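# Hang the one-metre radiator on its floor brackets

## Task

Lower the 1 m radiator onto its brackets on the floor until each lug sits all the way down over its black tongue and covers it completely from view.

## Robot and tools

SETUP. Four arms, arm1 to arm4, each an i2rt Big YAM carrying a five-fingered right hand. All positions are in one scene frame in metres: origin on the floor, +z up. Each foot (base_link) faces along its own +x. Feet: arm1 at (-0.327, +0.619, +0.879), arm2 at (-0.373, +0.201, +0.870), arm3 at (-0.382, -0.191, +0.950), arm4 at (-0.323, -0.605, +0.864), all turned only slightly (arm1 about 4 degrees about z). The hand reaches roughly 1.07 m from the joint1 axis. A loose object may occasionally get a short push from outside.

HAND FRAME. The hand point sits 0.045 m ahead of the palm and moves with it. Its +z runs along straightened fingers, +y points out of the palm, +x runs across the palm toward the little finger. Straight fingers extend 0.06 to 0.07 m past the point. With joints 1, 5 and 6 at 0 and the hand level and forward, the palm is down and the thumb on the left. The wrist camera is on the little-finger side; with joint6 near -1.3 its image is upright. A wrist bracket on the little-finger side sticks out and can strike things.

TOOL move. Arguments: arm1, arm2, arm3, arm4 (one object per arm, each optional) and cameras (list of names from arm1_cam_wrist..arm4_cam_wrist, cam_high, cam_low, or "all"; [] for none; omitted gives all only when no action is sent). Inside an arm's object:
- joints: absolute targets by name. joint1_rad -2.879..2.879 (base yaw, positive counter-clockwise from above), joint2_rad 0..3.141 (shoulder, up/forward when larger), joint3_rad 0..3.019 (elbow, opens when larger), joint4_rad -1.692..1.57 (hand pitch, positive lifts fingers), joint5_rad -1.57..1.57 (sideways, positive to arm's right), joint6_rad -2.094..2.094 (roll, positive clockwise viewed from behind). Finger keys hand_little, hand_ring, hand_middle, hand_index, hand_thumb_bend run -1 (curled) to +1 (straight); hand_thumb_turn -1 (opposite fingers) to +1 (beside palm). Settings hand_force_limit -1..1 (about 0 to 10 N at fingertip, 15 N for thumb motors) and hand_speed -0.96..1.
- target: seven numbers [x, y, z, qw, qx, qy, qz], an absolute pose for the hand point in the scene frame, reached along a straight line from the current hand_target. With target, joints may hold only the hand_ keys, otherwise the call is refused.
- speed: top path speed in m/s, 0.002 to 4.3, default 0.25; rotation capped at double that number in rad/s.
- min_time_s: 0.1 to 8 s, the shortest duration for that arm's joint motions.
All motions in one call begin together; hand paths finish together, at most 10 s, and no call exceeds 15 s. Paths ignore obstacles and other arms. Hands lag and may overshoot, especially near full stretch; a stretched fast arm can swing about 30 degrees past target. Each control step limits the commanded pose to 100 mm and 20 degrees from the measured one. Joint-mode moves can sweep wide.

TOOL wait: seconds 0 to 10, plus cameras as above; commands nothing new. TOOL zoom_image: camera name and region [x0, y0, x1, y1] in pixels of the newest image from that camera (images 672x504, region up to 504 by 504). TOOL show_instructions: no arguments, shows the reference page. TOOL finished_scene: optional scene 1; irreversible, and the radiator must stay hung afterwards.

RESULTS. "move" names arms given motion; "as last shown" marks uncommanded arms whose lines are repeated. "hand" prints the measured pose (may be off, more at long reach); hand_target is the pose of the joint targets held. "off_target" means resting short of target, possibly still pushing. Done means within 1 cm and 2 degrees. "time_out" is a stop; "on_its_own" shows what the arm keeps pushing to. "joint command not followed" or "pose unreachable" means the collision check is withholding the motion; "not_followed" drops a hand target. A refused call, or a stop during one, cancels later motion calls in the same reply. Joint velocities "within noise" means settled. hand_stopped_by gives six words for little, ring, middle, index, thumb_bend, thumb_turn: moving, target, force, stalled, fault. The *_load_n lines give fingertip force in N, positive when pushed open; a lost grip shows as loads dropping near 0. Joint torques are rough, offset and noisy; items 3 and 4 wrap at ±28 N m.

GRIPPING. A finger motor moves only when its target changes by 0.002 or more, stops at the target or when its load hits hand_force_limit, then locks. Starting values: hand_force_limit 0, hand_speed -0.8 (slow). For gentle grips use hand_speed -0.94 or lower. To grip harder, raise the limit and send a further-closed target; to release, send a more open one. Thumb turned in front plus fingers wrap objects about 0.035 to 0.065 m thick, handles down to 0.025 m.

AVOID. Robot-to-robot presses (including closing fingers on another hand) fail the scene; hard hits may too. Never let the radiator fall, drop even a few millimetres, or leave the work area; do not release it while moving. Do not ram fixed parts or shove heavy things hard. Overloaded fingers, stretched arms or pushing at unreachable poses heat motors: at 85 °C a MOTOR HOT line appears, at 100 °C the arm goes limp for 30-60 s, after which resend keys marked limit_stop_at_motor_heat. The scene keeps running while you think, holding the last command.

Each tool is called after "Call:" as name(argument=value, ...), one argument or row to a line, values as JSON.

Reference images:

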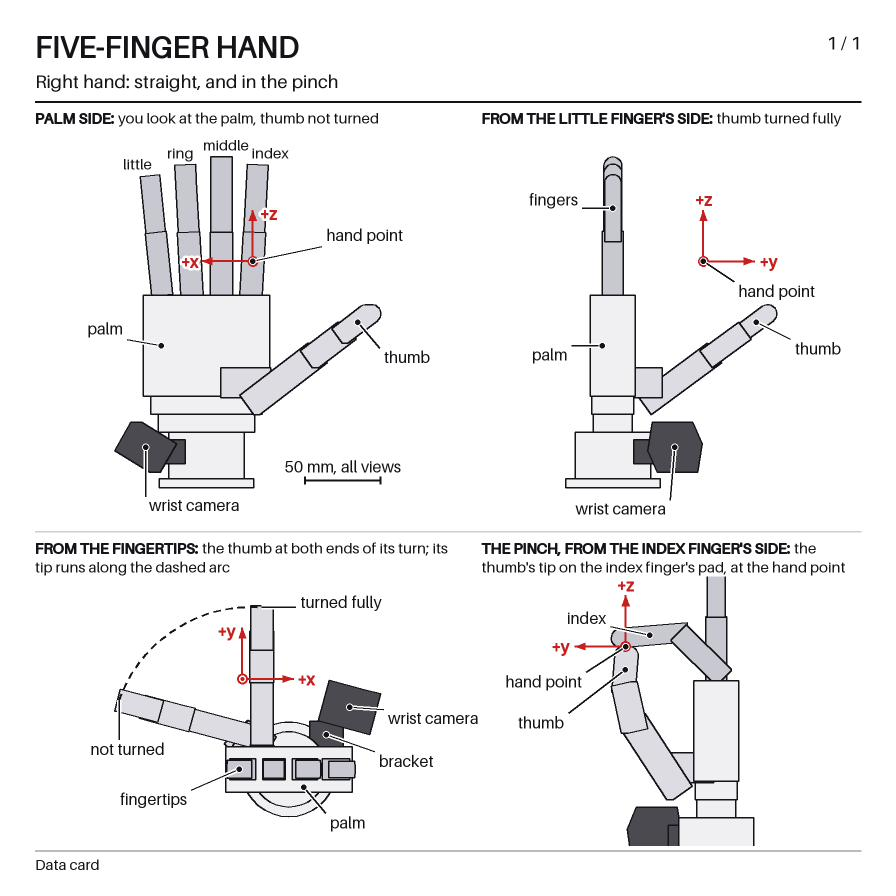

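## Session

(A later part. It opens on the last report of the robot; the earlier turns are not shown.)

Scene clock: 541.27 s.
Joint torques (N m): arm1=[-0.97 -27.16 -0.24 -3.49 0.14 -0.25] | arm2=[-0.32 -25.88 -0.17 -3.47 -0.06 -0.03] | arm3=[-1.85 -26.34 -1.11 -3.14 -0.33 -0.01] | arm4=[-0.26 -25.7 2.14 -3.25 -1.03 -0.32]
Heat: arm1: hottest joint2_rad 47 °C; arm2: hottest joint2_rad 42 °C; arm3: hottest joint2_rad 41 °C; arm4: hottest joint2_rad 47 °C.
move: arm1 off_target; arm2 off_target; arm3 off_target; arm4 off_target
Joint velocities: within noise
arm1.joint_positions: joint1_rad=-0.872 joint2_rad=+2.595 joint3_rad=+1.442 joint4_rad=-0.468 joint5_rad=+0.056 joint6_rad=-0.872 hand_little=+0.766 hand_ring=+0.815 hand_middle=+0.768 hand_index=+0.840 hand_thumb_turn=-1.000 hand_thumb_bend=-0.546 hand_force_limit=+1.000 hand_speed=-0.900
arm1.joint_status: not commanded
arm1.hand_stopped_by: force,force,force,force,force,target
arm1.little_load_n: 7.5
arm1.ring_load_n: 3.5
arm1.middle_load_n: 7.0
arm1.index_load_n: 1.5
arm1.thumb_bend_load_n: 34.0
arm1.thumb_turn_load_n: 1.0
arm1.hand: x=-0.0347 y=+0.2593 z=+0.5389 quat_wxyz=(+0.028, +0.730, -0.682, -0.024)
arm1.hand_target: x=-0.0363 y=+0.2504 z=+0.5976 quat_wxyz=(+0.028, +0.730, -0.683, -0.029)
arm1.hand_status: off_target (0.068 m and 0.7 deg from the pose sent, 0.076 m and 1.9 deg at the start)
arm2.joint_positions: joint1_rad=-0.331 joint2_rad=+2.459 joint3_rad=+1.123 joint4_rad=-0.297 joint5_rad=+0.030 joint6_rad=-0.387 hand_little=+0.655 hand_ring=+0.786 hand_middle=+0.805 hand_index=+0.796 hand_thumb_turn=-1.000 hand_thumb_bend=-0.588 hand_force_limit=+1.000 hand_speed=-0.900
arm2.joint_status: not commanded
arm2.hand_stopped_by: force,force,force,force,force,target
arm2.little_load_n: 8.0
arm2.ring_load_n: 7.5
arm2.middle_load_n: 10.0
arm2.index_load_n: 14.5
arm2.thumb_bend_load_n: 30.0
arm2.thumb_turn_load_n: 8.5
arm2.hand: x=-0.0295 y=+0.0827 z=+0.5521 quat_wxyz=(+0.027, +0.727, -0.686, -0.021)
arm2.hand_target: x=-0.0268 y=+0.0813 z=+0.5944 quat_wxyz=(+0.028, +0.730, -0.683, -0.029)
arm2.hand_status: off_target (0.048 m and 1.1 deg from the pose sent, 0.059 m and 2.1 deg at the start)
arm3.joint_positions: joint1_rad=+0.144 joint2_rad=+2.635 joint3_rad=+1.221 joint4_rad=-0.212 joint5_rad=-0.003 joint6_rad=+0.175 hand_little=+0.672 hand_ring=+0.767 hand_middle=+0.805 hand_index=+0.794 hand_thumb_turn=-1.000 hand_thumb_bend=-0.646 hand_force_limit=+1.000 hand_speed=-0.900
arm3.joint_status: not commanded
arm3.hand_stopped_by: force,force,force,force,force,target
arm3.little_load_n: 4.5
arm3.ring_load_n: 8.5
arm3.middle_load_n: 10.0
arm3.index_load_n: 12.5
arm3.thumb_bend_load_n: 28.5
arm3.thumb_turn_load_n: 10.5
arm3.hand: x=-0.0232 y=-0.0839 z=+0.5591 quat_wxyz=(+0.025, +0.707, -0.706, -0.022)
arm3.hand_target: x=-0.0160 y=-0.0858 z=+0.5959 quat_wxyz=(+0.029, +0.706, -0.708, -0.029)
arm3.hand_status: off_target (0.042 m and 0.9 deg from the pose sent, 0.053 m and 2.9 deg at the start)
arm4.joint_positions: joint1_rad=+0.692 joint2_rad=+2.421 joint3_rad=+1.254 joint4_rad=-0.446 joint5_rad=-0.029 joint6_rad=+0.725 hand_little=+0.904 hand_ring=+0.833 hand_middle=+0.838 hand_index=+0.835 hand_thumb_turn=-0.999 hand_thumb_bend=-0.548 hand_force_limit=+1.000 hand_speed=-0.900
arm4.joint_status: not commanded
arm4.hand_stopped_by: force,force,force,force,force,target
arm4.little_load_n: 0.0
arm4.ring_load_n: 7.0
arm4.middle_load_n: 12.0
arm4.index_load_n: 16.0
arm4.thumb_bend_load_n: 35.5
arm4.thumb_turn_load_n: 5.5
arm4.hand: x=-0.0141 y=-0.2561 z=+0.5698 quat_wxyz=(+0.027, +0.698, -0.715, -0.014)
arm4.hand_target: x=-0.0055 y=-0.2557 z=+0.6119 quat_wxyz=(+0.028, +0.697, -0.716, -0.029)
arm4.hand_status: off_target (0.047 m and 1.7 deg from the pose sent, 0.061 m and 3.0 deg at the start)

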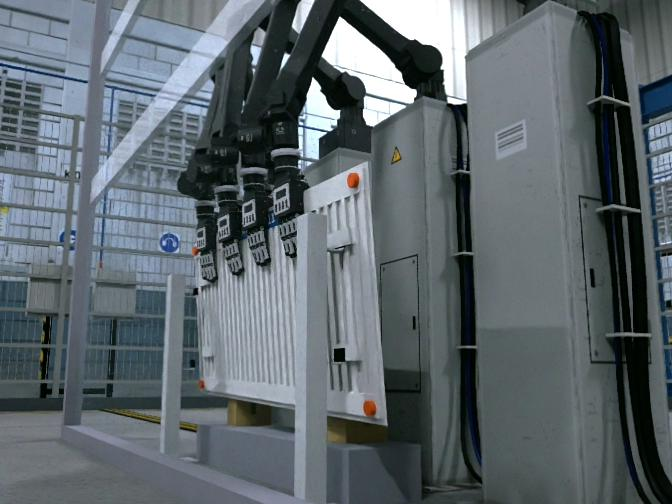

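Call:
move(
  arm1={"target": [-0.036, 0.2500, 0.628, 0.028, 0.730, -0.683, -0.030], "speed": 0.05},
  arm2={"target": [-0.022, 0.0810, 0.610, 0.028, 0.730, -0.683, -0.030], "speed": 0.05},
  arm3={"target": [-0.009, -0.086, 0.604, 0.029, 0.706, -0.708, -0.029], "speed": 0.05},
  arm4={"target": [0.002, -0.256, 0.614, 0.029, 0.698, -0.716, -0.029], "speed": 0.05},
  cameras=["cam_low"],
)

Call:
zoom_image(
  camera="cam_low",
  region=[300, 140, 420, 440],
)

Call:
zoom_image(
  camera="cam_low",
  region=[160, 230, 240, 420],
)

Scene clock: 543.00 s.
Joint torques (N m): arm1=[-0.79 -29.33 -1.1 -4.33 0.25 -0.29] | arm2=[-0.26 -27.34 -0.03 -4.05 -0.08 0] | arm3=[-2.02 -27.16 -0.24 -3.67 -0.3 -0.04] | arm4=[-0.79 -24.76 3.7 -3.49 -1 -0.45]
Heat: arm1: hottest joint2_rad 47 °C; arm2: hottest joint2_rad 43 °C; arm3: hottest joint2_rad 41 °C; arm4: hottest joint2_rad 47 °C.
move: arm1 off_target; arm2 off_target; arm3 off_target; arm4 off_target
Joint velocities: within noise
arm1.joint_positions: joint1_rad=-0.872 joint2_rad=+2.588 joint3_rad=+1.435 joint4_rad=-0.468 joint5_rad=+0.053 joint6_rad=-0.869 hand_little=+0.766 hand_ring=+0.815 hand_middle=+0.768 hand_index=+0.840 hand_thumb_turn=-1.000 hand_thumb_bend=-0.546 hand_force_limit=+1.000 hand_speed=-0.900
arm1.joint_status: not commanded
arm1.hand_stopped_by: force,force,force,force,force,target
arm1.little_load_n: 7.5
arm1.ring_load_n: 4.0
arm1.middle_load_n: 6.5
arm1.index_load_n: 0.5
arm1.thumb_bend_load_n: 34.5
arm1.thumb_turn_load_n: 0.0
arm1.hand: x=-0.0347 y=+0.2604 z=+0.5416 quat_wxyz=(+0.027, +0.729, -0.684, -0.023)
arm1.hand_target: x=-0.0365 y=+0.2505 z=+0.6145 quat_wxyz=(+0.028, +0.730, -0.683, -0.029)
arm1.hand_status: off_target (0.087 m and 0.8 deg from the pose sent, 0.090 m and 0.7 deg at the start)
arm2.joint_positions: joint1_rad=-0.331 joint2_rad=+2.457 joint3_rad=+1.123 joint4_rad=-0.300 joint5_rad=+0.030 joint6_rad=-0.387 hand_little=+0.655 hand_ring=+0.786 hand_middle=+0.805 hand_index=+0.796 hand_thumb_turn=-1.000 hand_thumb_bend=-0.588 hand_force_limit=+1.000 hand_speed=-0.900
arm2.joint_status: not commanded
arm2.hand_stopped_by: force,force,force,force,force,target
arm2.little_load_n: 8.5
arm2.ring_load_n: 8.0
arm2.middle_load_n: 11.0
arm2.index_load_n: 16.0
arm2.thumb_bend_load_n: 30.0
arm2.thumb_turn_load_n: 8.0
arm2.hand: x=-0.0298 y=+0.0828 z=+0.5527 quat_wxyz=(+0.027, +0.727, -0.686, -0.022)
arm2.hand_target: x=-0.0234 y=+0.0814 z=+0.6024 quat_wxyz=(+0.028, +0.730, -0.683, -0.029)
arm2.hand_status: off_target (0.058 m and 1.0 deg from the pose sent, 0.058 m and 1.1 deg at the start)
arm3.joint_positions: joint1_rad=+0.144 joint2_rad=+2.633 joint3_rad=+1.221 joint4_rad=-0.216 joint5_rad=-0.003 joint6_rad=+0.175 hand_little=+0.672 hand_ring=+0.767 hand_middle=+0.805 hand_index=+0.794 hand_thumb_turn=-1.000 hand_thumb_bend=-0.646 hand_force_limit=+1.000 hand_speed=-0.900
arm3.joint_status: not commanded
arm3.hand_stopped_by: force,force,force,force,force,target
arm3.little_load_n: 4.5
arm3.ring_load_n: 9.0
arm3.middle_load_n: 10.0
arm3.index_load_n: 13.0
arm3.thumb_bend_load_n: 28.5
arm3.thumb_turn_load_n: 10.5
arm3.hand: x=-0.0236 y=-0.0840 z=+0.5598 quat_wxyz=(+0.026, +0.707, -0.706, -0.023)
arm3.hand_target: x=-0.0102 y=-0.0858 z=+0.5996 quat_wxyz=(+0.028, +0.705, -0.708, -0.029)
arm3.hand_status: off_target (0.047 m and 0.8 deg from the pose sent, 0.047 m and 0.9 deg at the start)
arm4.joint_positions: joint1_rad=+0.691 joint2_rad=+2.421 joint3_rad=+1.254 joint4_rad=-0.449 joint5_rad=-0.029 joint6_rad=+0.725 hand_little=+0.904 hand_ring=+0.833 hand_middle=+0.838 hand_index=+0.835 hand_thumb_turn=-0.999 hand_thumb_bend=-0.548 hand_force_limit=+1.000 hand_speed=-0.900
arm4.joint_status: not commanded
arm4.hand_stopped_by: force,force,force,force,force,target
arm4.little_load_n: 0.0
arm4.ring_load_n: 7.0
arm4.middle_load_n: 12.0
arm4.index_load_n: 16.0
arm4.thumb_bend_load_n: 37.0
arm4.thumb_turn_load_n: 6.0
arm4.hand: x=-0.0145 y=-0.2566 z=+0.5702 quat_wxyz=(+0.029, +0.698, -0.715, -0.015)
arm4.hand_target: x=+0.0015 y=-0.2560 z=+0.6107 quat_wxyz=(+0.027, +0.697, -0.716, -0.029)
arm4.hand_status: off_target (0.047 m and 1.7 deg from the pose sent, 0.047 m and 1.7 deg at the start)

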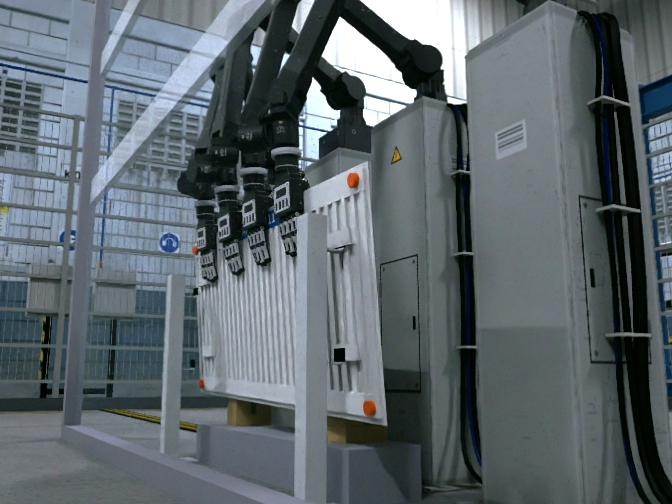

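Scaled by 1.680 from the camera's image (finer frame: 960x720).

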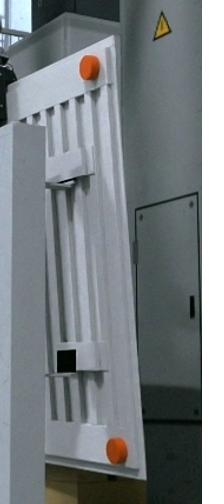

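Scaled by 2.653 from the camera's image (finer frame: 960x720).

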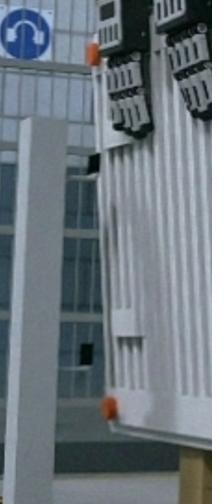

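Call:
move(
  arm1={"target": [-0.036, 0.2500, 0.630, 0.028, 0.730, -0.683, -0.030], "speed": 0.05},
  arm2={"target": [-0.018, 0.0810, 0.612, 0.028, 0.730, -0.683, -0.030], "speed": 0.05},
  arm3={"target": [0.003, -0.086, 0.606, 0.027, 0.706, -0.708, -0.027], "speed": 0.05},
  arm4={"target": [0.024, -0.256, 0.614, 0.027, 0.698, -0.716, -0.027], "speed": 0.05},
  cameras=["cam_low"],
)

Call:
zoom_image(
  camera="cam_low",
  region=[160, 230, 240, 420],
)

Scene clock: 544.43 s.
Joint torques (N m): arm1=[-1.03 -29.39 -1.05 -4.34 0.27 -0.4] | arm2=[-0.09 -27.05 0.36 -4.11 -0.08 0.03] | arm3=[-2.26 -27.11 0.64 -3.22 -0.32 -0.08] | arm4=[-1.96 -23.77 5.41 -3.1 -0.63 -0.5]
Heat: arm1: hottest joint2_rad 48 °C; arm2: hottest joint2_rad 43 °C; arm3: hottest joint2_rad 42 °C; arm4: hottest joint2_rad 47 °C.
move: arm1 off_target; arm2 off_target; arm3 off_target; arm4 off_target
Joint velocities: within noise
arm1.joint_positions: joint1_rad=-0.870 joint2_rad=+2.584 joint3_rad=+1.433 joint4_rad=-0.468 joint5_rad=+0.052 joint6_rad=-0.859 hand_little=+0.766 hand_ring=+0.815 hand_middle=+0.767 hand_index=+0.840 hand_thumb_turn=-1.000 hand_thumb_bend=-0.546 hand_force_limit=+1.000 hand_speed=-0.900
arm1.joint_status: not commanded
arm1.hand_stopped_by: force,force,force,force,force,target
arm1.little_load_n: 9.0
arm1.ring_load_n: 2.5
arm1.middle_load_n: 2.5
arm1.index_load_n: 0.0
arm1.thumb_bend_load_n: 36.0
arm1.thumb_turn_load_n: 0.0
arm1.hand: x=-0.0331 y=+0.2611 z=+0.5431 quat_wxyz=(+0.026, +0.726, -0.686, -0.022)
arm1.hand_target: x=-0.0365 y=+0.2507 z=+0.6163 quat_wxyz=(+0.028, +0.729, -0.683, -0.029)
arm1.hand_status: off_target (0.088 m and 1.1 deg from the pose sent, 0.089 m and 0.8 deg at the start)
arm2.joint_positions: joint1_rad=-0.331 joint2_rad=+2.453 joint3_rad=+1.130 joint4_rad=-0.312 joint5_rad=+0.030 joint6_rad=-0.387 hand_little=+0.655 hand_ring=+0.786 hand_middle=+0.805 hand_index=+0.796 hand_thumb_turn=-1.000 hand_thumb_bend=-0.588 hand_force_limit=+1.000 hand_speed=-0.900
arm2.joint_status: not commanded
arm2.hand_stopped_by: force,force,force,force,force,target
arm2.little_load_n: 8.0
arm2.ring_load_n: 7.0
arm2.middle_load_n: 9.5
arm2.index_load_n: 13.5
arm2.thumb_bend_load_n: 30.0
arm2.thumb_turn_load_n: 8.5
arm2.hand: x=-0.0270 y=+0.0821 z=+0.5552 quat_wxyz=(+0.027, +0.727, -0.685, -0.023)
arm2.hand_target: x=-0.0194 y=+0.0813 z=+0.6047 quat_wxyz=(+0.028, +0.730, -0.683, -0.029)
arm2.hand_status: off_target (0.058 m and 0.9 deg from the pose sent, 0.060 m and 1.0 deg at the start)
arm3.joint_positions: joint1_rad=+0.144 joint2_rad=+2.630 joint3_rad=+1.240 joint4_rad=-0.249 joint5_rad=-0.001 joint6_rad=+0.175 hand_little=+0.672 hand_ring=+0.767 hand_middle=+0.805 hand_index=+0.794 hand_thumb_turn=-1.000 hand_thumb_bend=-0.646 hand_force_limit=+1.000 hand_speed=-0.900
arm3.joint_status: not commanded
arm3.hand_stopped_by: force,force,force,force,force,target
arm3.little_load_n: 4.5
arm3.ring_load_n: 9.0
arm3.middle_load_n: 10.0
arm3.index_load_n: 12.5
arm3.thumb_bend_load_n: 29.5
arm3.thumb_turn_load_n: 10.5
arm3.hand: x=-0.0183 y=-0.0835 z=+0.5632 quat_wxyz=(+0.031, +0.707, -0.706, -0.025)
arm3.hand_target: x=+0.0017 y=-0.0859 z=+0.6021 quat_wxyz=(+0.027, +0.706, -0.708, -0.026)
arm3.hand_status: off_target (0.048 m and 0.6 deg from the pose sent, 0.053 m and 0.5 deg at the start)
arm4.joint_positions: joint1_rad=+0.680 joint2_rad=+2.421 joint3_rad=+1.284 joint4_rad=-0.494 joint5_rad=-0.033 joint6_rad=+0.710 hand_little=+0.904 hand_ring=+0.833 hand_middle=+0.838 hand_index=+0.835 hand_thumb_turn=-0.999 hand_thumb_bend=-0.548 hand_force_limit=+1.000 hand_speed=-0.900
arm4.joint_status: not commanded
arm4.hand_stopped_by: force,force,force,force,force,target
arm4.little_load_n: 0.0
arm4.ring_load_n: 8.0
arm4.middle_load_n: 12.5
arm4.index_load_n: 15.5
arm4.thumb_bend_load_n: 41.0
arm4.thumb_turn_load_n: 7.0
arm4.hand: x=-0.0064 y=-0.2563 z=+0.5756 quat_wxyz=(+0.036, +0.699, -0.714, -0.017)
arm4.hand_target: x=+0.0232 y=-0.2565 z=+0.6119 quat_wxyz=(+0.025, +0.697, -0.716, -0.026)
arm4.hand_status: off_target (0.049 m and 1.5 deg from the pose sent, 0.058 m and 1.4 deg at the start)

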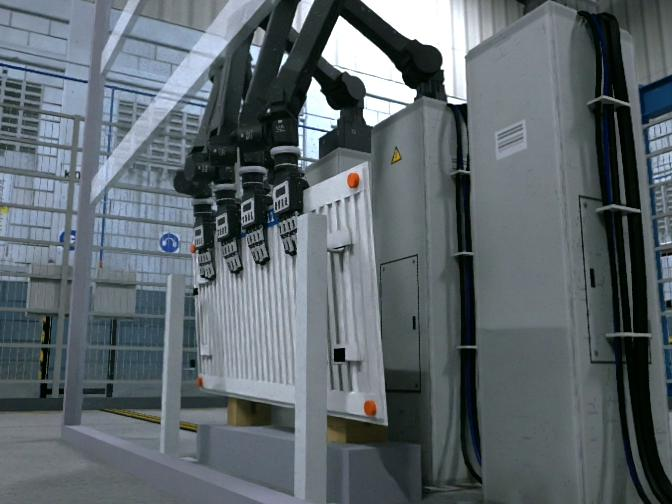

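Scaled by 2.653 from the camera's image (finer frame: 960x720).

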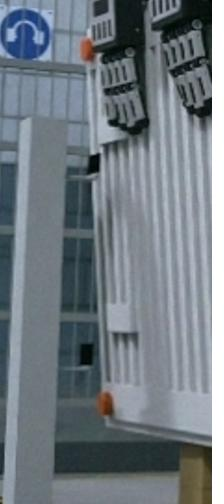

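Call:
move(
  arm1={"target": [-0.036, 0.2500, 0.645, 0.030, 0.729, -0.683, -0.032], "speed": 0.7},
  arm2={"target": [-0.018, 0.0810, 0.630, 0.030, 0.730, -0.683, -0.032], "speed": 0.1},
  arm3={"target": [0.003, -0.086, 0.615, 0.027, 0.706, -0.708, -0.027], "speed": 0.1},
  arm4={"target": [0.024, -0.256, 0.614, 0.027, 0.698, -0.716, -0.027], "speed": 0.1},
  cameras=["cam_low", "arm1_cam_wrist", "arm2_cam_wrist"],
)

Call:
zoom_image(
  camera="cam_low",
  region=[310, 170, 380, 260],
)

Scene clock: 546.50 s.
Joint torques (N m): arm1=[0.44 -27.63 1.57 -3.34 -0.5 0.41] | arm2=[-0.32 -27.4 1.46 -3.21 0.05 0.37] | arm3=[-2.73 -26.75 0.8 -2.45 0.56 0.13] | arm4=[-1.73 -24.18 4.44 -2.25 0.32 -0.08]
Heat: arm1: hottest joint2_rad 48 °C; arm2: hottest joint2_rad 43 °C; arm3: hottest joint2_rad 42 °C; arm4: hottest joint2_rad 47 °C.
move: arm1 off_target; arm2 off_target; arm3 off_target; arm4 off_target
Joint velocities: within noise
arm1.joint_positions: joint1_rad=-0.889 joint2_rad=+2.526 joint3_rad=+1.381 joint4_rad=-0.526 joint5_rad=+0.080 joint6_rad=-0.929 hand_little=+0.766 hand_ring=+0.815 hand_middle=+0.767 hand_index=+0.840 hand_thumb_turn=-1.000 hand_thumb_bend=-0.545 hand_force_limit=+1.000 hand_speed=-0.900
arm1.joint_status: not commanded
arm1.hand_stopped_by: force,force,force,force,force,target
arm1.little_load_n: 13.0
arm1.ring_load_n: 3.5
arm1.middle_load_n: 1.5
arm1.index_load_n: 0.0
arm1.thumb_bend_load_n: 36.5
arm1.thumb_turn_load_n: 0.0
arm1.hand: x=-0.0597 y=+0.2627 z=+0.5696 quat_wxyz=(+0.037, +0.743, -0.666, -0.050)
arm1.hand_target: x=-0.0384 y=+0.2508 z=+0.6359 quat_wxyz=(+0.030, +0.729, -0.683, -0.031)
arm1.hand_status: off_target (0.080 m and 3.4 deg from the pose sent, 0.103 m and 1.3 deg at the start; pose on its path clipped on 3 of 46 steps)
arm2.joint_positions: joint1_rad=-0.330 joint2_rad=+2.414 joint3_rad=+1.102 joint4_rad=-0.375 joint5_rad=+0.028 joint6_rad=-0.418 hand_little=+0.655 hand_ring=+0.786 hand_middle=+0.805 hand_index=+0.795 hand_thumb_turn=-1.000 hand_thumb_bend=-0.588 hand_force_limit=+1.000 hand_speed=-0.900
arm2.joint_status: not commanded
arm2.hand_stopped_by: force,force,force,force,force,target
arm2.little_load_n: 13.0
arm2.ring_load_n: 9.0
arm2.middle_load_n: 7.5
arm2.index_load_n: 7.0
arm2.thumb_bend_load_n: 30.0
arm2.thumb_turn_load_n: 5.5
arm2.hand: x=-0.0433 y=+0.0863 z=+0.5742 quat_wxyz=(+0.036, +0.738, -0.673, -0.047)
arm2.hand_target: x=-0.0203 y=+0.0815 z=+0.6233 quat_wxyz=(+0.029, +0.730, -0.682, -0.031)
arm2.hand_status: off_target (0.061 m and 2.4 deg from the pose sent, 0.075 m and 1.2 deg at the start)
arm3.joint_positions: joint1_rad=+0.149 joint2_rad=+2.607 joint3_rad=+1.225 joint4_rad=-0.279 joint5_rad=-0.023 joint6_rad=+0.157 hand_little=+0.672 hand_ring=+0.767 hand_middle=+0.805 hand_index=+0.794 hand_thumb_turn=-1.000 hand_thumb_bend=-0.646 hand_force_limit=+1.000 hand_speed=-0.900
arm3.joint_status: not commanded
arm3.hand_stopped_by: force,force,force,force,force,target
arm3.little_load_n: 7.0
arm3.ring_load_n: 10.0
arm3.middle_load_n: 7.5
arm3.index_load_n: 7.5
arm3.thumb_bend_load_n: 26.5
arm3.thumb_turn_load_n: 7.5
arm3.hand: x=-0.0256 y=-0.0796 z=+0.5746 quat_wxyz=(+0.034, +0.715, -0.697, -0.041)
arm3.hand_target: x=+0.0012 y=-0.0857 z=+0.6115 quat_wxyz=(+0.027, +0.705, -0.708, -0.027)
arm3.hand_status: off_target (0.050 m and 2.3 deg from the pose sent, 0.056 m and 0.6 deg at the start)
arm4.joint_positions: joint1_rad=+0.670 joint2_rad=+2.423 joint3_rad=+1.305 joint4_rad=-0.520 joint5_rad=-0.062 joint6_rad=+0.669 hand_little=+0.904 hand_ring=+0.833 hand_middle=+0.837 hand_index=+0.833 hand_thumb_turn=-0.999 hand_thumb_bend=-0.547 hand_force_limit=+1.000 hand_speed=-0.900
arm4.joint_status: not commanded
arm4.hand_stopped_by: force,force,force,force,force,target
arm4.little_load_n: 3.5
arm4.ring_load_n: 9.0
arm4.middle_load_n: 6.5
arm4.index_load_n: 2.5
arm4.thumb_bend_load_n: 34.5
arm4.thumb_turn_load_n: 5.0
arm4.hand: x=-0.0037 y=-0.2543 z=+0.5803 quat_wxyz=(+0.037, +0.709, -0.703, -0.033)
arm4.hand_target: x=+0.0231 y=-0.2562 z=+0.6122 quat_wxyz=(+0.027, +0.697, -0.716, -0.027)
arm4.hand_status: off_target (0.044 m and 2.4 deg from the pose sent, 0.049 m and 1.5 deg at the start)
pictures: arm1_cam_wrist, arm2_cam_wrist, cam_low

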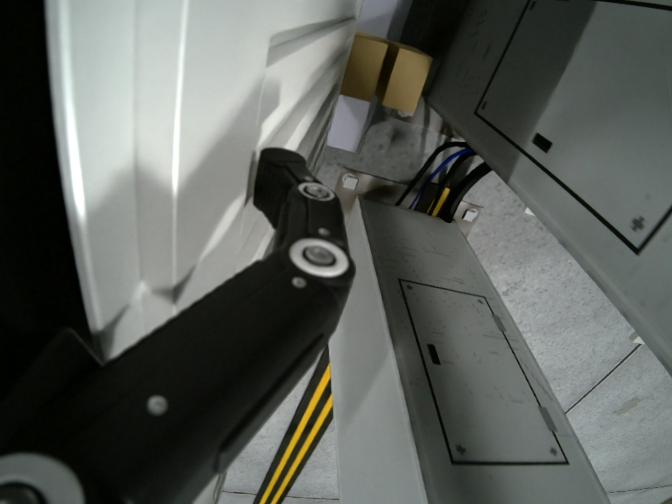

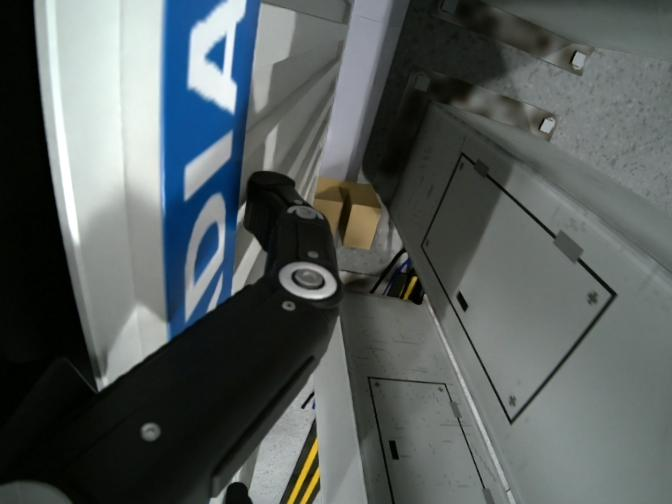

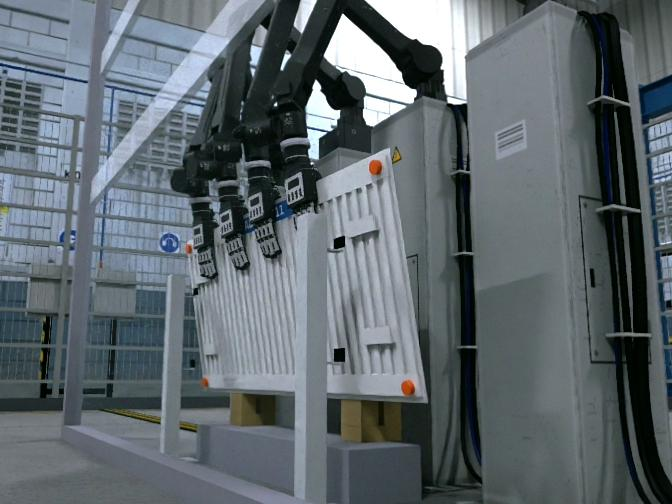

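Scaled by 5.600 from the camera's image (finer frame: 960x720).

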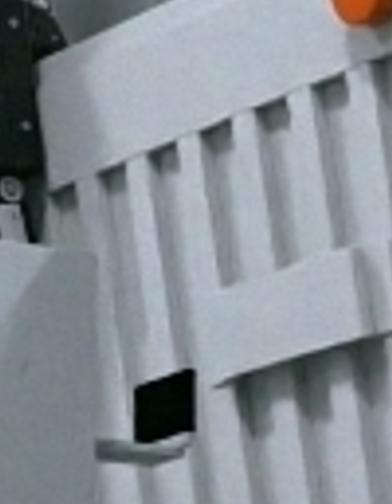

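Call:
move(
  arm1={"target": [-0.046, 0.2500, 0.652, 0.006, 0.733, -0.680, -0.006], "speed": 0.06},
  arm2={"target": [-0.026, 0.0810, 0.634, 0.006, 0.733, -0.680, -0.006], "speed": 0.06},
  arm3={"target": [-0.004, -0.086, 0.620, 0.006, 0.708, -0.706, -0.006], "speed": 0.06},
  arm4={"target": [0.018, -0.256, 0.614, 0.006, 0.700, -0.714, -0.006], "speed": 0.06},
  cameras=["cam_low", "arm1_cam_wrist"],
)

Call:
zoom_image(
  camera="cam_low",
  region=[300, 140, 440, 440],
)

Call:
zoom_image(
  camera="cam_low",
  region=[160, 230, 240, 420],
)

Scene clock: 548.73 s.
Joint torques (N m): arm1=[0.38 -27.58 0.95 -2.26 -0.86 0.51] | arm2=[-0.32 -26.81 0.34 -1.77 0.16 0.45] | arm3=[-2.73 -27.11 -0.31 -1.5 1.16 0.21] | arm4=[-0.73 -24.59 2.86 -1.61 0.87 0.13]
Heat: arm1: hottest joint2_rad 49 °C; arm2: hottest joint2_rad 43 °C; arm3: hottest joint2_rad 42 °C; arm4: hottest joint2_rad 47 °C.
move: arm1 off_target; arm2 off_target; arm3 off_target; arm4 off_target
Joint velocities: within noise
arm1.joint_positions: joint1_rad=-0.920 joint2_rad=+2.476 joint3_rad=+1.310 joint4_rad=-0.486 joint5_rad=+0.037 joint6_rad=-0.982 hand_little=+0.766 hand_ring=+0.815 hand_middle=+0.767 hand_index=+0.840 hand_thumb_turn=-1.000 hand_thumb_bend=-0.545 hand_force_limit=+1.000 hand_speed=-0.900
arm1.joint_status: not commanded
arm1.hand_stopped_by: force,force,force,force,force,target
arm1.little_load_n: 12.5
arm1.ring_load_n: 3.0
arm1.middle_load_n: 0.5
arm1.index_load_n: 0.0
arm1.thumb_bend_load_n: 36.5
arm1.thumb_turn_load_n: 0.0
arm1.hand: x=-0.0731 y=+0.2648 z=+0.5804 quat_wxyz=(+0.014, +0.751, -0.659, -0.039)
arm1.hand_target: x=-0.0486 y=+0.2511 z=+0.6434 quat_wxyz=(+0.006, +0.734, -0.679, -0.006)
arm1.hand_status: off_target (0.078 m and 5.0 deg from the pose sent, 0.084 m and 6.5 deg at the start)
arm2.joint_positions: joint1_rad=-0.342 joint2_rad=+2.369 joint3_rad=+1.028 joint4_rad=-0.307 joint5_rad=+0.002 joint6_rad=-0.452 hand_little=+0.655 hand_ring=+0.786 hand_middle=+0.805 hand_index=+0.795 hand_thumb_turn=-1.000 hand_thumb_bend=-0.588 hand_force_limit=+1.000 hand_speed=-0.900
arm2.joint_status: not commanded
arm2.hand_stopped_by: force,force,force,force,force,target
arm2.little_load_n: 12.5
arm2.ring_load_n: 8.5
arm2.middle_load_n: 7.0
arm2.index_load_n: 6.0
arm2.thumb_bend_load_n: 30.0
arm2.thumb_turn_load_n: 5.5
arm2.hand: x=-0.0533 y=+0.0883 z=+0.5822 quat_wxyz=(+0.016, +0.745, -0.666, -0.035)
arm2.hand_target: x=-0.0283 y=+0.0815 z=+0.6277 quat_wxyz=(+0.005, +0.733, -0.680, -0.006)
arm2.hand_status: off_target (0.059 m and 4.1 deg from the pose sent, 0.062 m and 6.0 deg at the start)
arm3.joint_positions: joint1_rad=+0.157 joint2_rad=+2.576 joint3_rad=+1.153 joint4_rad=-0.197 joint5_rad=-0.025 joint6_rad=+0.153 hand_little=+0.672 hand_ring=+0.767 hand_middle=+0.805 hand_index=+0.794 hand_thumb_turn=-1.000 hand_thumb_bend=-0.646 hand_force_limit=+1.000 hand_speed=-0.900
arm3.joint_status: not commanded
arm3.hand_stopped_by: force,force,force,force,force,target
arm3.little_load_n: 8.0
arm3.ring_load_n: 10.5
arm3.middle_load_n: 7.0
arm3.index_load_n: 6.5
arm3.thumb_bend_load_n: 27.0
arm3.thumb_turn_load_n: 7.0
arm3.hand: x=-0.0350 y=-0.0780 z=+0.5804 quat_wxyz=(+0.016, +0.720, -0.694, -0.030)
arm3.hand_target: x=-0.0058 y=-0.0856 z=+0.6163 quat_wxyz=(+0.006, +0.708, -0.706, -0.006)
arm3.hand_status: off_target (0.051 m and 3.5 deg from the pose sent, 0.051 m and 5.2 deg at the start)
arm4.joint_positions: joint1_rad=+0.685 joint2_rad=+2.398 joint3_rad=+1.263 joint4_rad=-0.459 joint5_rad=-0.043 joint6_rad=+0.667 hand_little=+0.904 hand_ring=+0.833 hand_middle=+0.837 hand_index=+0.833 hand_thumb_turn=-0.999 hand_thumb_bend=-0.547 hand_force_limit=+1.000 hand_speed=-0.900
arm4.joint_status: not commanded
arm4.hand_stopped_by: force,force,force,force,force,target
arm4.little_load_n: 3.0
arm4.ring_load_n: 8.5
arm4.middle_load_n: 6.0
arm4.index_load_n: 2.0
arm4.thumb_bend_load_n: 34.0
arm4.thumb_turn_load_n: 5.0
arm4.hand: x=-0.0062 y=-0.2520 z=+0.5826 quat_wxyz=(+0.017, +0.716, -0.697, -0.021)
arm4.hand_target: x=+0.0171 y=-0.2561 z=+0.6120 quat_wxyz=(+0.006, +0.700, -0.714, -0.006)
arm4.hand_status: off_target (0.040 m and 3.4 deg from the pose sent, 0.040 m and 5.0 deg at the start)
pictures: arm1_cam_wrist, cam_low

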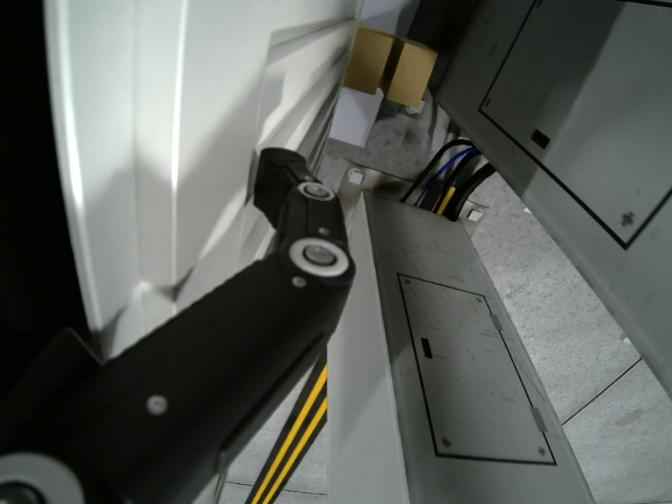

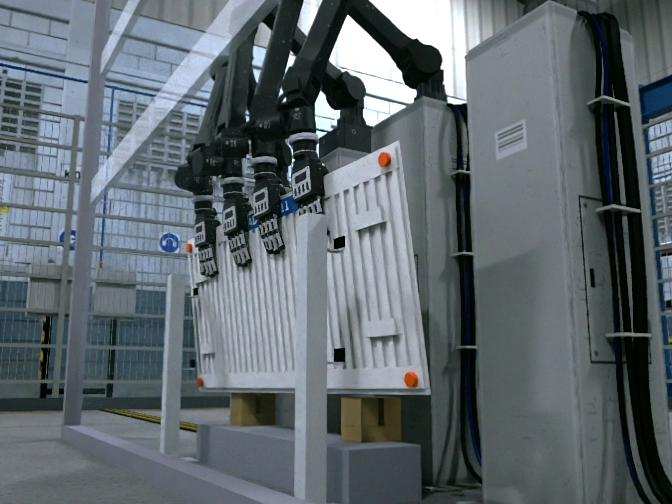

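Scaled by 1.680 from the camera's image (finer frame: 960x720).

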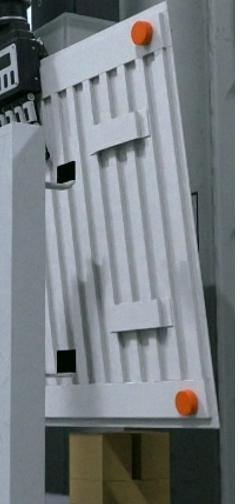

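Scaled by 2.653 from the camera's image (finer frame: 960x720).

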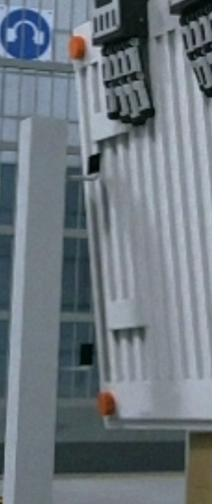

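Call:
move(
  arm1={"target": [-0.026, 0.2500, 0.646, -0.018, 0.732, -0.681, 0.020], "speed": 0.06},
  arm2={"target": [-0.010, 0.0810, 0.630, -0.018, 0.732, -0.681, 0.020], "speed": 0.06},
  arm3={"target": [0.006, -0.086, 0.618, -0.018, 0.707, -0.707, 0.020], "speed": 0.06},
  arm4={"target": [0.020, -0.256, 0.614, -0.018, 0.699, -0.715, 0.020], "speed": 0.06},
  cameras=["cam_low", "arm1_cam_wrist"],
)

Call:
zoom_image(
  camera="cam_low",
  region=[300, 140, 440, 440],
)

Call:
zoom_image(
  camera="cam_low",
  region=[160, 230, 240, 420],
)

Scene clock: 550.60 s.
Joint torques (N m): arm1=[1.32 -27.34 1.47 -1.96 -1.19 0.53] | arm2=[0.09 -26.81 0.8 -1.36 -0.1 0.47] | arm3=[-2.55 -27.11 -0.29 -0.99 1.16 0.16] | arm4=[-0.38 -24.7 2.36 -1.1 1.13 0.02]
Heat: arm1: hottest joint2_rad 49 °C; arm2: hottest joint2_rad 43 °C; arm3: hottest joint2_rad 42 °C; arm4: hottest joint2_rad 47 °C.
move: arm1 off_target; arm2 off_target; arm3 off_target; arm4 off_target
Joint velocities: within noise
arm1.joint_positions: joint1_rad=-0.922 joint2_rad=+2.476 joint3_rad=+1.307 joint4_rad=-0.444 joint5_rad=-0.007 joint6_rad=-0.972 hand_little=+0.766 hand_ring=+0.815 hand_middle=+0.767 hand_index=+0.840 hand_thumb_turn=-1.000 hand_thumb_bend=-0.545 hand_force_limit=+1.000 hand_speed=-0.900
arm1.joint_status: not commanded
arm1.hand_stopped_by: force,force,force,force,force,target
arm1.little_load_n: 10.5
arm1.ring_load_n: 1.5
arm1.middle_load_n: 0.0
arm1.index_load_n: 0.0
arm1.thumb_bend_load_n: 37.0
arm1.thumb_turn_load_n: 0.0
arm1.hand: x=-0.0612 y=+0.2638 z=+0.5754 quat_wxyz=(-0.005, +0.747, -0.665, -0.017)
arm1.hand_target: x=-0.0288 y=+0.2510 z=+0.6381 quat_wxyz=(-0.019, +0.733, -0.680, +0.020)
arm1.hand_status: off_target (0.080 m and 5.2 deg from the pose sent, 0.082 m and 8.4 deg at the start)
arm2.joint_positions: joint1_rad=-0.347 joint2_rad=+2.365 joint3_rad=+1.012 joint4_rad=-0.244 joint5_rad=-0.016 joint6_rad=-0.449 hand_little=+0.655 hand_ring=+0.786 hand_middle=+0.805 hand_index=+0.795 hand_thumb_turn=-1.000 hand_thumb_bend=-0.588 hand_force_limit=+1.000 hand_speed=-0.900
arm2.joint_status: not commanded
arm2.hand_stopped_by: force,force,force,force,force,target
arm2.little_load_n: 12.0
arm2.ring_load_n: 8.0
arm2.middle_load_n: 7.0
arm2.index_load_n: 7.5
arm2.thumb_bend_load_n: 30.0
arm2.thumb_turn_load_n: 5.0
arm2.hand: x=-0.0449 y=+0.0873 z=+0.5785 quat_wxyz=(-0.002, +0.742, -0.670, -0.015)
arm2.hand_target: x=-0.0124 y=+0.0816 z=+0.6241 quat_wxyz=(-0.019, +0.732, -0.681, +0.020)
arm2.hand_status: off_target (0.063 m and 4.7 deg from the pose sent, 0.065 m and 7.7 deg at the start)
arm3.joint_positions: joint1_rad=+0.157 joint2_rad=+2.568 joint3_rad=+1.122 joint4_rad=-0.117 joint5_rad=-0.011 joint6_rad=+0.158 hand_little=+0.672 hand_ring=+0.767 hand_middle=+0.805 hand_index=+0.794 hand_thumb_turn=-1.000 hand_thumb_bend=-0.646 hand_force_limit=+1.000 hand_speed=-0.900
arm3.joint_status: not commanded
arm3.hand_stopped_by: force,force,force,force,force,target
arm3.little_load_n: 6.5
arm3.ring_load_n: 9.5
arm3.middle_load_n: 7.0
arm3.index_load_n: 7.5
arm3.thumb_bend_load_n: 27.0
arm3.thumb_turn_load_n: 7.0
arm3.hand: x=-0.0294 y=-0.0795 z=+0.5779 quat_wxyz=(-0.003, +0.718, -0.696, -0.007)
arm3.hand_target: x=+0.0042 y=-0.0856 z=+0.6144 quat_wxyz=(-0.018, +0.707, -0.707, +0.020)
arm3.hand_status: off_target (0.054 m and 4.0 deg from the pose sent, 0.056 m and 7.2 deg at the start)
arm4.joint_positions: joint1_rad=+0.694 joint2_rad=+2.380 joint3_rad=+1.222 joint4_rad=-0.393 joint5_rad=-0.002 joint6_rad=+0.692 hand_little=+0.904 hand_ring=+0.833 hand_middle=+0.837 hand_index=+0.833 hand_thumb_turn=-0.999 hand_thumb_bend=-0.547 hand_force_limit=+1.000 hand_speed=-0.900
arm4.joint_status: not commanded
arm4.hand_stopped_by: force,force,force,force,force,target
arm4.little_load_n: 1.5
arm4.ring_load_n: 6.5
arm4.middle_load_n: 4.0
arm4.index_load_n: 0.5
arm4.thumb_bend_load_n: 35.0
arm4.thumb_turn_load_n: 5.0
arm4.hand: x=-0.0039 y=-0.2538 z=+0.5810 quat_wxyz=(-0.003, +0.711, -0.703, +0.001)
arm4.hand_target: x=+0.0191 y=-0.2560 z=+0.6119 quat_wxyz=(-0.018, +0.699, -0.715, +0.020)
arm4.hand_status: off_target (0.041 m and 3.4 deg from the pose sent, 0.041 m and 6.8 deg at the start)
pictures: arm1_cam_wrist, cam_low

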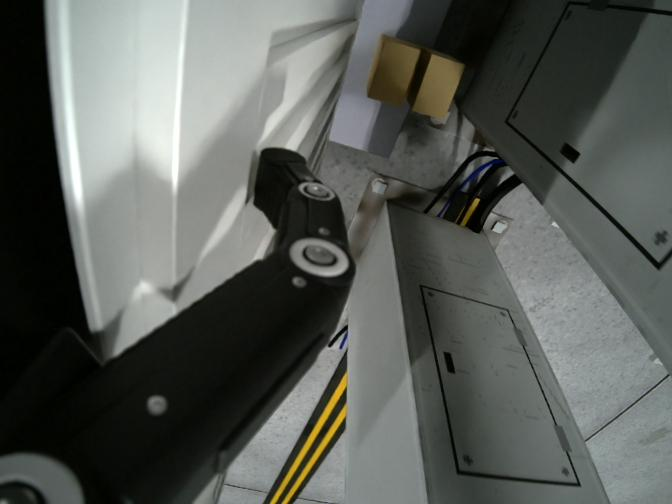

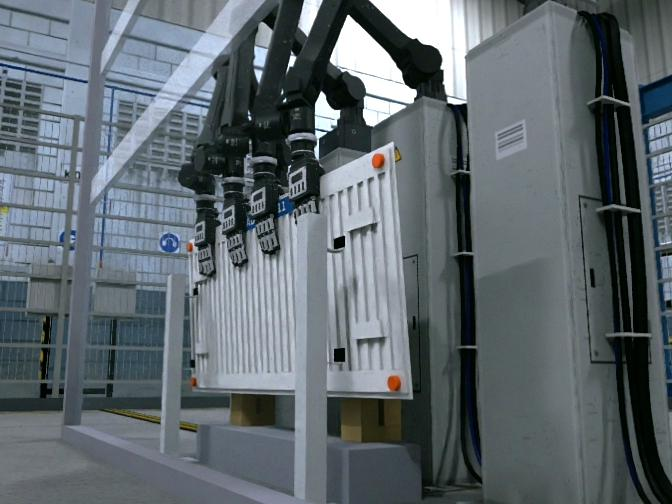

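Scaled by 1.680 from the camera's image (finer frame: 960x720).

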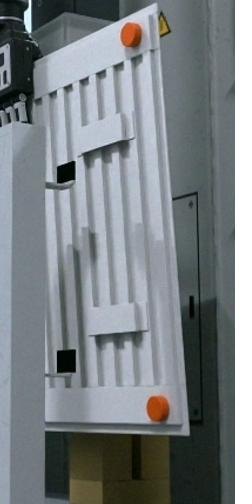

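Scaled by 2.653 from the camera's image (finer frame: 960x720).

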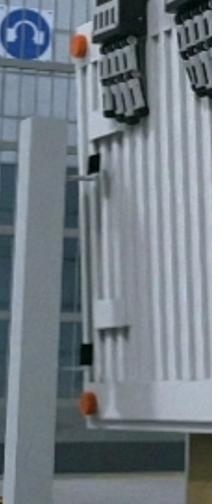

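Call:
move(
  arm1={"target": [-0.008, 0.2400, 0.646, -0.030, 0.731, -0.681, 0.032], "speed": 0.05},
  arm2={"target": [0.006, 0.0730, 0.630, -0.030, 0.731, -0.681, 0.032], "speed": 0.05},
  arm3={"target": [0.020, -0.094, 0.620, -0.030, 0.706, -0.707, 0.030], "speed": 0.05},
  arm4={"target": [0.026, -0.264, 0.618, -0.030, 0.699, -0.715, 0.030], "speed": 0.05},
  cameras=["cam_low"],
)

Call:
zoom_image(
  camera="cam_low",
  region=[300, 140, 440, 440],
)

Call:
zoom_image(
  camera="cam_low",
  region=[160, 230, 240, 420],
)

Scene clock: 552.70 s.
Joint torques (N m): arm1=[1.49 -26.75 3.71 -2.29 -1.3 0.41] | arm2=[-0.15 -26.52 2.66 -1.35 -0.27 0.37] | arm3=[-3.96 -27.34 0.28 -0.83 0.82 -0.03] | arm4=[-1.44 -24.47 2.11 -0.85 1.14 -0.21]
Heat: arm1: hottest joint2_rad 50 °C; arm2: hottest joint2_rad 44 °C; arm3: hottest joint2_rad 42 °C; arm4: hottest joint2_rad 47 °C.
move: arm1 off_target; arm2 off_target; arm3 off_target; arm4 off_target
Joint velocities: within noise
arm1.joint_positions: joint1_rad=-0.922 joint2_rad=+2.476 joint3_rad=+1.321 joint4_rad=-0.442 joint5_rad=-0.031 joint6_rad=-0.956 hand_little=+0.766 hand_ring=+0.815 hand_middle=+0.767 hand_index=+0.840 hand_thumb_turn=-1.000 hand_thumb_bend=-0.545 hand_force_limit=+1.000 hand_speed=-0.900
arm1.joint_status: not commanded
arm1.hand_stopped_by: force,force,force,force,force,target
arm1.little_load_n: 8.5
arm1.ring_load_n: 0.0
arm1.middle_load_n: 0.0
arm1.index_load_n: 0.0
arm1.thumb_bend_load_n: 38.0
arm1.thumb_turn_load_n: -0.5
arm1.hand: x=-0.0515 y=+0.2612 z=+0.5759 quat_wxyz=(-0.016, +0.741, -0.671, -0.008)
arm1.hand_target: x=-0.0110 y=+0.2416 z=+0.6397 quat_wxyz=(-0.031, +0.732, -0.680, +0.032)
arm1.hand_status: off_target (0.085 m and 5.2 deg from the pose sent, 0.091 m and 6.8 deg at the start)
arm2.joint_positions: joint1_rad=-0.356 joint2_rad=+2.363 joint3_rad=+1.018 joint4_rad=-0.234 joint5_rad=-0.025 joint6_rad=-0.449 hand_little=+0.655 hand_ring=+0.786 hand_middle=+0.805 hand_index=+0.795 hand_thumb_turn=-1.000 hand_thumb_bend=-0.588 hand_force_limit=+1.000 hand_speed=-0.900
arm2.joint_status: not commanded
arm2.hand_stopped_by: force,force,force,force,force,target
arm2.little_load_n: 11.0
arm2.ring_load_n: 8.0
arm2.middle_load_n: 8.0
arm2.index_load_n: 9.5
arm2.thumb_bend_load_n: 30.5
arm2.thumb_turn_load_n: 6.5
arm2.hand: x=-0.0383 y=+0.0836 z=+0.5786 quat_wxyz=(-0.010, +0.740, -0.673, -0.008)
arm2.hand_target: x=+0.0033 y=+0.0736 z=+0.6251 quat_wxyz=(-0.031, +0.731, -0.681, +0.032)
arm2.hand_status: off_target (0.069 m and 5.3 deg from the pose sent, 0.074 m and 6.5 deg at the start)
arm3.joint_positions: joint1_rad=+0.153 joint2_rad=+2.562 joint3_rad=+1.122 joint4_rad=-0.102 joint5_rad=+0.000 joint6_rad=+0.158 hand_little=+0.672 hand_ring=+0.767 hand_middle=+0.805 hand_index=+0.794 hand_thumb_turn=-1.000 hand_thumb_bend=-0.646 hand_force_limit=+1.000 hand_speed=-0.900
arm3.joint_status: not commanded
arm3.hand_stopped_by: force,force,force,force,force,target
arm3.little_load_n: 4.5
arm3.ring_load_n: 9.0
arm3.middle_load_n: 7.5
arm3.index_load_n: 8.0
arm3.thumb_bend_load_n: 27.5
arm3.thumb_turn_load_n: 6.5
arm3.hand: x=-0.0214 y=-0.0818 z=+0.5787 quat_wxyz=(-0.009, +0.717, -0.697, +0.003)
arm3.hand_target: x=+0.0179 y=-0.0937 z=+0.6163 quat_wxyz=(-0.030, +0.706, -0.707, +0.030)
arm3.hand_status: off_target (0.060 m and 4.3 deg from the pose sent, 0.067 m and 5.6 deg at the start)
arm4.joint_positions: joint1_rad=+0.694 joint2_rad=+2.366 joint3_rad=+1.197 joint4_rad=-0.363 joint5_rad=+0.017 joint6_rad=+0.706 hand_little=+0.904 hand_ring=+0.833 hand_middle=+0.837 hand_index=+0.833 hand_thumb_turn=-0.999 hand_thumb_bend=-0.547 hand_force_limit=+1.000 hand_speed=-0.900
arm4.joint_status: not commanded
arm4.hand_stopped_by: force,force,force,force,force,target
arm4.little_load_n: 0.0
arm4.ring_load_n: 5.0
arm4.middle_load_n: 2.5
arm4.index_load_n: 0.0
arm4.thumb_bend_load_n: 36.0
arm4.thumb_turn_load_n: 5.5
arm4.hand: x=-0.0026 y=-0.2571 z=+0.5823 quat_wxyz=(-0.011, +0.706, -0.708, +0.011)
arm4.hand_target: x=+0.0250 y=-0.2640 z=+0.6153 quat_wxyz=(-0.030, +0.698, -0.715, +0.030)
arm4.hand_status: off_target (0.046 m and 3.3 deg from the pose sent, 0.049 m and 5.0 deg at the start)

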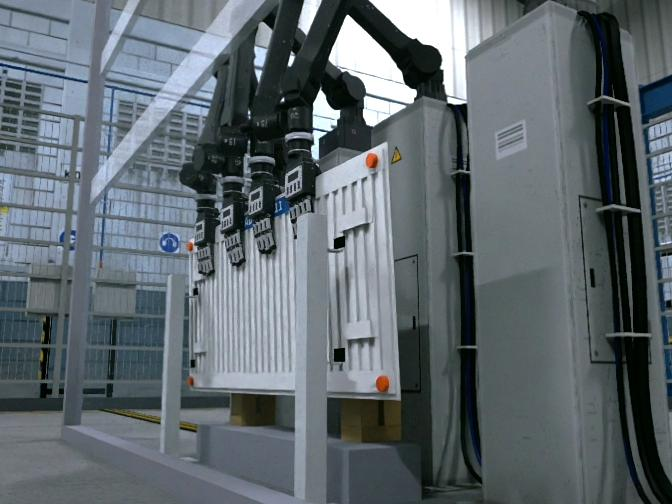

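Scaled by 1.680 from the camera's image (finer frame: 960x720).

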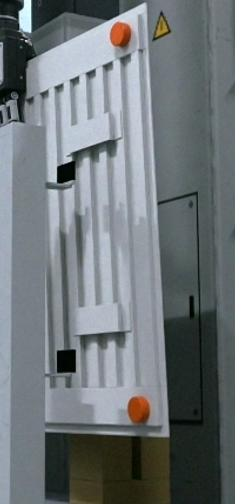

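Scaled by 2.653 from the camera's image (finer frame: 960x720).

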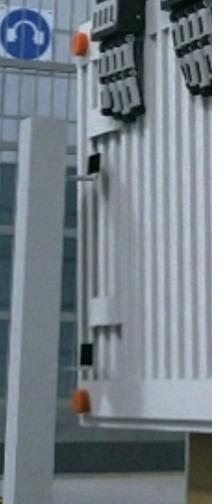

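Call:
move(
  arm1={"target": [0.003, 0.2380, 0.648, -0.040, 0.728, -0.683, 0.042], "speed": 0.05},
  arm2={"target": [0.016, 0.0730, 0.632, -0.040, 0.728, -0.683, 0.042], "speed": 0.05},
  arm3={"target": [0.028, -0.094, 0.623, -0.041, 0.704, -0.708, 0.040], "speed": 0.05},
  arm4={"target": [0.030, -0.264, 0.621, -0.041, 0.697, -0.715, 0.040], "speed": 0.05},
  cameras=["cam_low"],
)

Call:
zoom_image(
  camera="cam_low",
  region=[300, 140, 440, 440],
)

Call:
zoom_image(
  camera="cam_low",
  region=[160, 230, 240, 420],
)

Scene clock: 555.23 s.
Joint torques (N m): arm1=[1.96 -26.99 4 -2.03 -1.41 0.45] | arm2=[0.26 -27.4 2.97 -1.07 -0.46 0.46] | arm3=[-3.78 -27.58 0.42 -0.58 0.79 -0.01] | arm4=[-1.14 -25.47 1.96 -0.47 1.25 -0.24]
Heat: arm1: hottest joint2_rad 50 °C; arm2: hottest joint2_rad 44 °C; arm3: hottest joint2_rad 42 °C; arm4: hottest joint2_rad 47 °C.
move: arm1 off_target; arm2 off_target; arm3 off_target; arm4 off_target
Joint velocities: within noise
arm1.joint_positions: joint1_rad=-0.922 joint2_rad=+2.476 joint3_rad=+1.329 joint4_rad=-0.442 joint5_rad=-0.049 joint6_rad=-0.948 hand_little=+0.766 hand_ring=+0.815 hand_middle=+0.767 hand_index=+0.840 hand_thumb_turn=-1.000 hand_thumb_bend=-0.545 hand_force_limit=+1.000 hand_speed=-0.900
arm1.joint_status: not commanded
arm1.hand_stopped_by: force,force,force,force,force,target
arm1.little_load_n: 8.0
arm1.ring_load_n: 0.0
arm1.middle_load_n: 0.0
arm1.index_load_n: 0.0
arm1.thumb_bend_load_n: 38.0
arm1.thumb_turn_load_n: 0.0
arm1.hand: x=-0.0452 y=+0.2601 z=+0.5762 quat_wxyz=(-0.024, +0.739, -0.674, -0.003)
arm1.hand_target: x=-0.0003 y=+0.2398 z=+0.6418 quat_wxyz=(-0.041, +0.729, -0.682, +0.042)
arm1.hand_status: off_target (0.089 m and 5.7 deg from the pose sent, 0.093 m and 6.7 deg at the start)
arm2.joint_positions: joint1_rad=-0.358 joint2_rad=+2.360 joint3_rad=+1.019 joint4_rad=-0.221 joint5_rad=-0.031 joint6_rad=-0.447 hand_little=+0.655 hand_ring=+0.786 hand_middle=+0.805 hand_index=+0.795 hand_thumb_turn=-1.000 hand_thumb_bend=-0.588 hand_force_limit=+1.000 hand_speed=-0.900
arm2.joint_status: not commanded
arm2.hand_stopped_by: force,force,force,force,force,target
arm2.little_load_n: 10.0
arm2.ring_load_n: 8.0
arm2.middle_load_n: 8.0
arm2.index_load_n: 10.0
arm2.thumb_bend_load_n: 30.5
arm2.thumb_turn_load_n: 6.5
arm2.hand: x=-0.0334 y=+0.0821 z=+0.5787 quat_wxyz=(-0.016, +0.738, -0.674, -0.002)
arm2.hand_target: x=+0.0130 y=+0.0735 z=+0.6272 quat_wxyz=(-0.041, +0.728, -0.683, +0.042)
arm2.hand_status: off_target (0.073 m and 5.9 deg from the pose sent, 0.077 m and 6.9 deg at the start)
arm3.joint_positions: joint1_rad=+0.148 joint2_rad=+2.558 joint3_rad=+1.115 joint4_rad=-0.081 joint5_rad=+0.004 joint6_rad=+0.158 hand_little=+0.672 hand_ring=+0.767 hand_middle=+0.805 hand_index=+0.794 hand_thumb_turn=-1.000 hand_thumb_bend=-0.646 hand_force_limit=+1.000 hand_speed=-0.900
arm3.joint_status: not commanded
arm3.hand_stopped_by: force,force,force,force,force,target
arm3.little_load_n: 4.5
arm3.ring_load_n: 9.0
arm3.middle_load_n: 7.5
arm3.index_load_n: 8.5
arm3.thumb_bend_load_n: 28.0
arm3.thumb_turn_load_n: 6.5
arm3.hand: x=-0.0179 y=-0.0836 z=+0.5790 quat_wxyz=(-0.015, +0.715, -0.699, +0.010)
arm3.hand_target: x=+0.0256 y=-0.0940 z=+0.6190 quat_wxyz=(-0.040, +0.704, -0.708, +0.040)
arm3.hand_status: off_target (0.064 m and 4.9 deg from the pose sent, 0.067 m and 5.9 deg at the start)
arm4.joint_positions: joint1_rad=+0.694 joint2_rad=+2.358 joint3_rad=+1.183 joint4_rad=-0.344 joint5_rad=+0.032 joint6_rad=+0.714 hand_little=+0.904 hand_ring=+0.833 hand_middle=+0.836 hand_index=+0.833 hand_thumb_turn=-0.999 hand_thumb_bend=-0.547 hand_force_limit=+1.000 hand_speed=-0.900
arm4.joint_status: not commanded
arm4.hand_stopped_by: force,force,force,force,force,target
arm4.little_load_n: 0.0
arm4.ring_load_n: 3.5
arm4.middle_load_n: 2.0
arm4.index_load_n: 0.5
arm4.thumb_bend_load_n: 36.5
arm4.thumb_turn_load_n: 5.5
arm4.hand: x=-0.0005 y=-0.2589 z=+0.5830 quat_wxyz=(-0.017, +0.703, -0.711, +0.019)
arm4.hand_target: x=+0.0289 y=-0.2641 z=+0.6181 quat_wxyz=(-0.040, +0.696, -0.715, +0.040)
arm4.hand_status: off_target (0.049 m and 3.7 deg from the pose sent, 0.051 m and 4.9 deg at the start)

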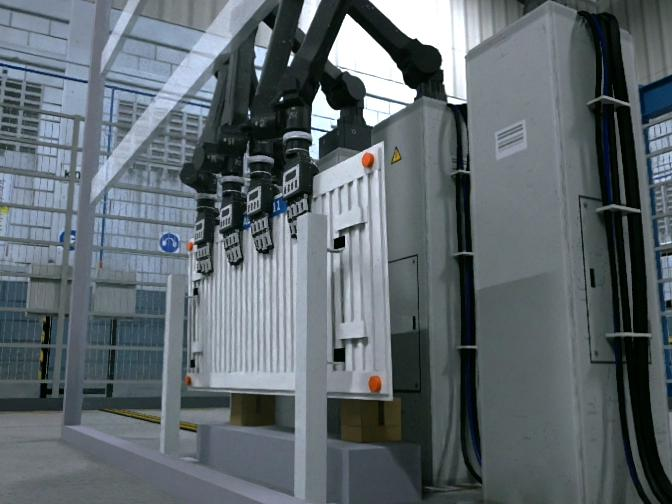

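Scaled by 1.680 from the camera's image (finer frame: 960x720).

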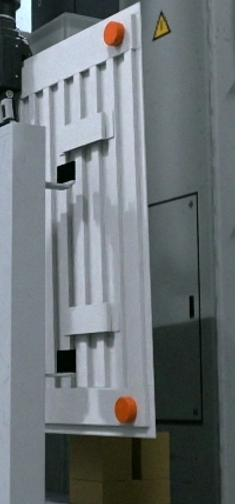

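Scaled by 2.653 from the camera's image (finer frame: 960x720).

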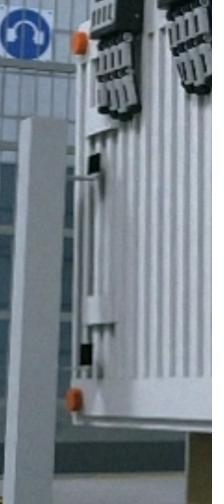

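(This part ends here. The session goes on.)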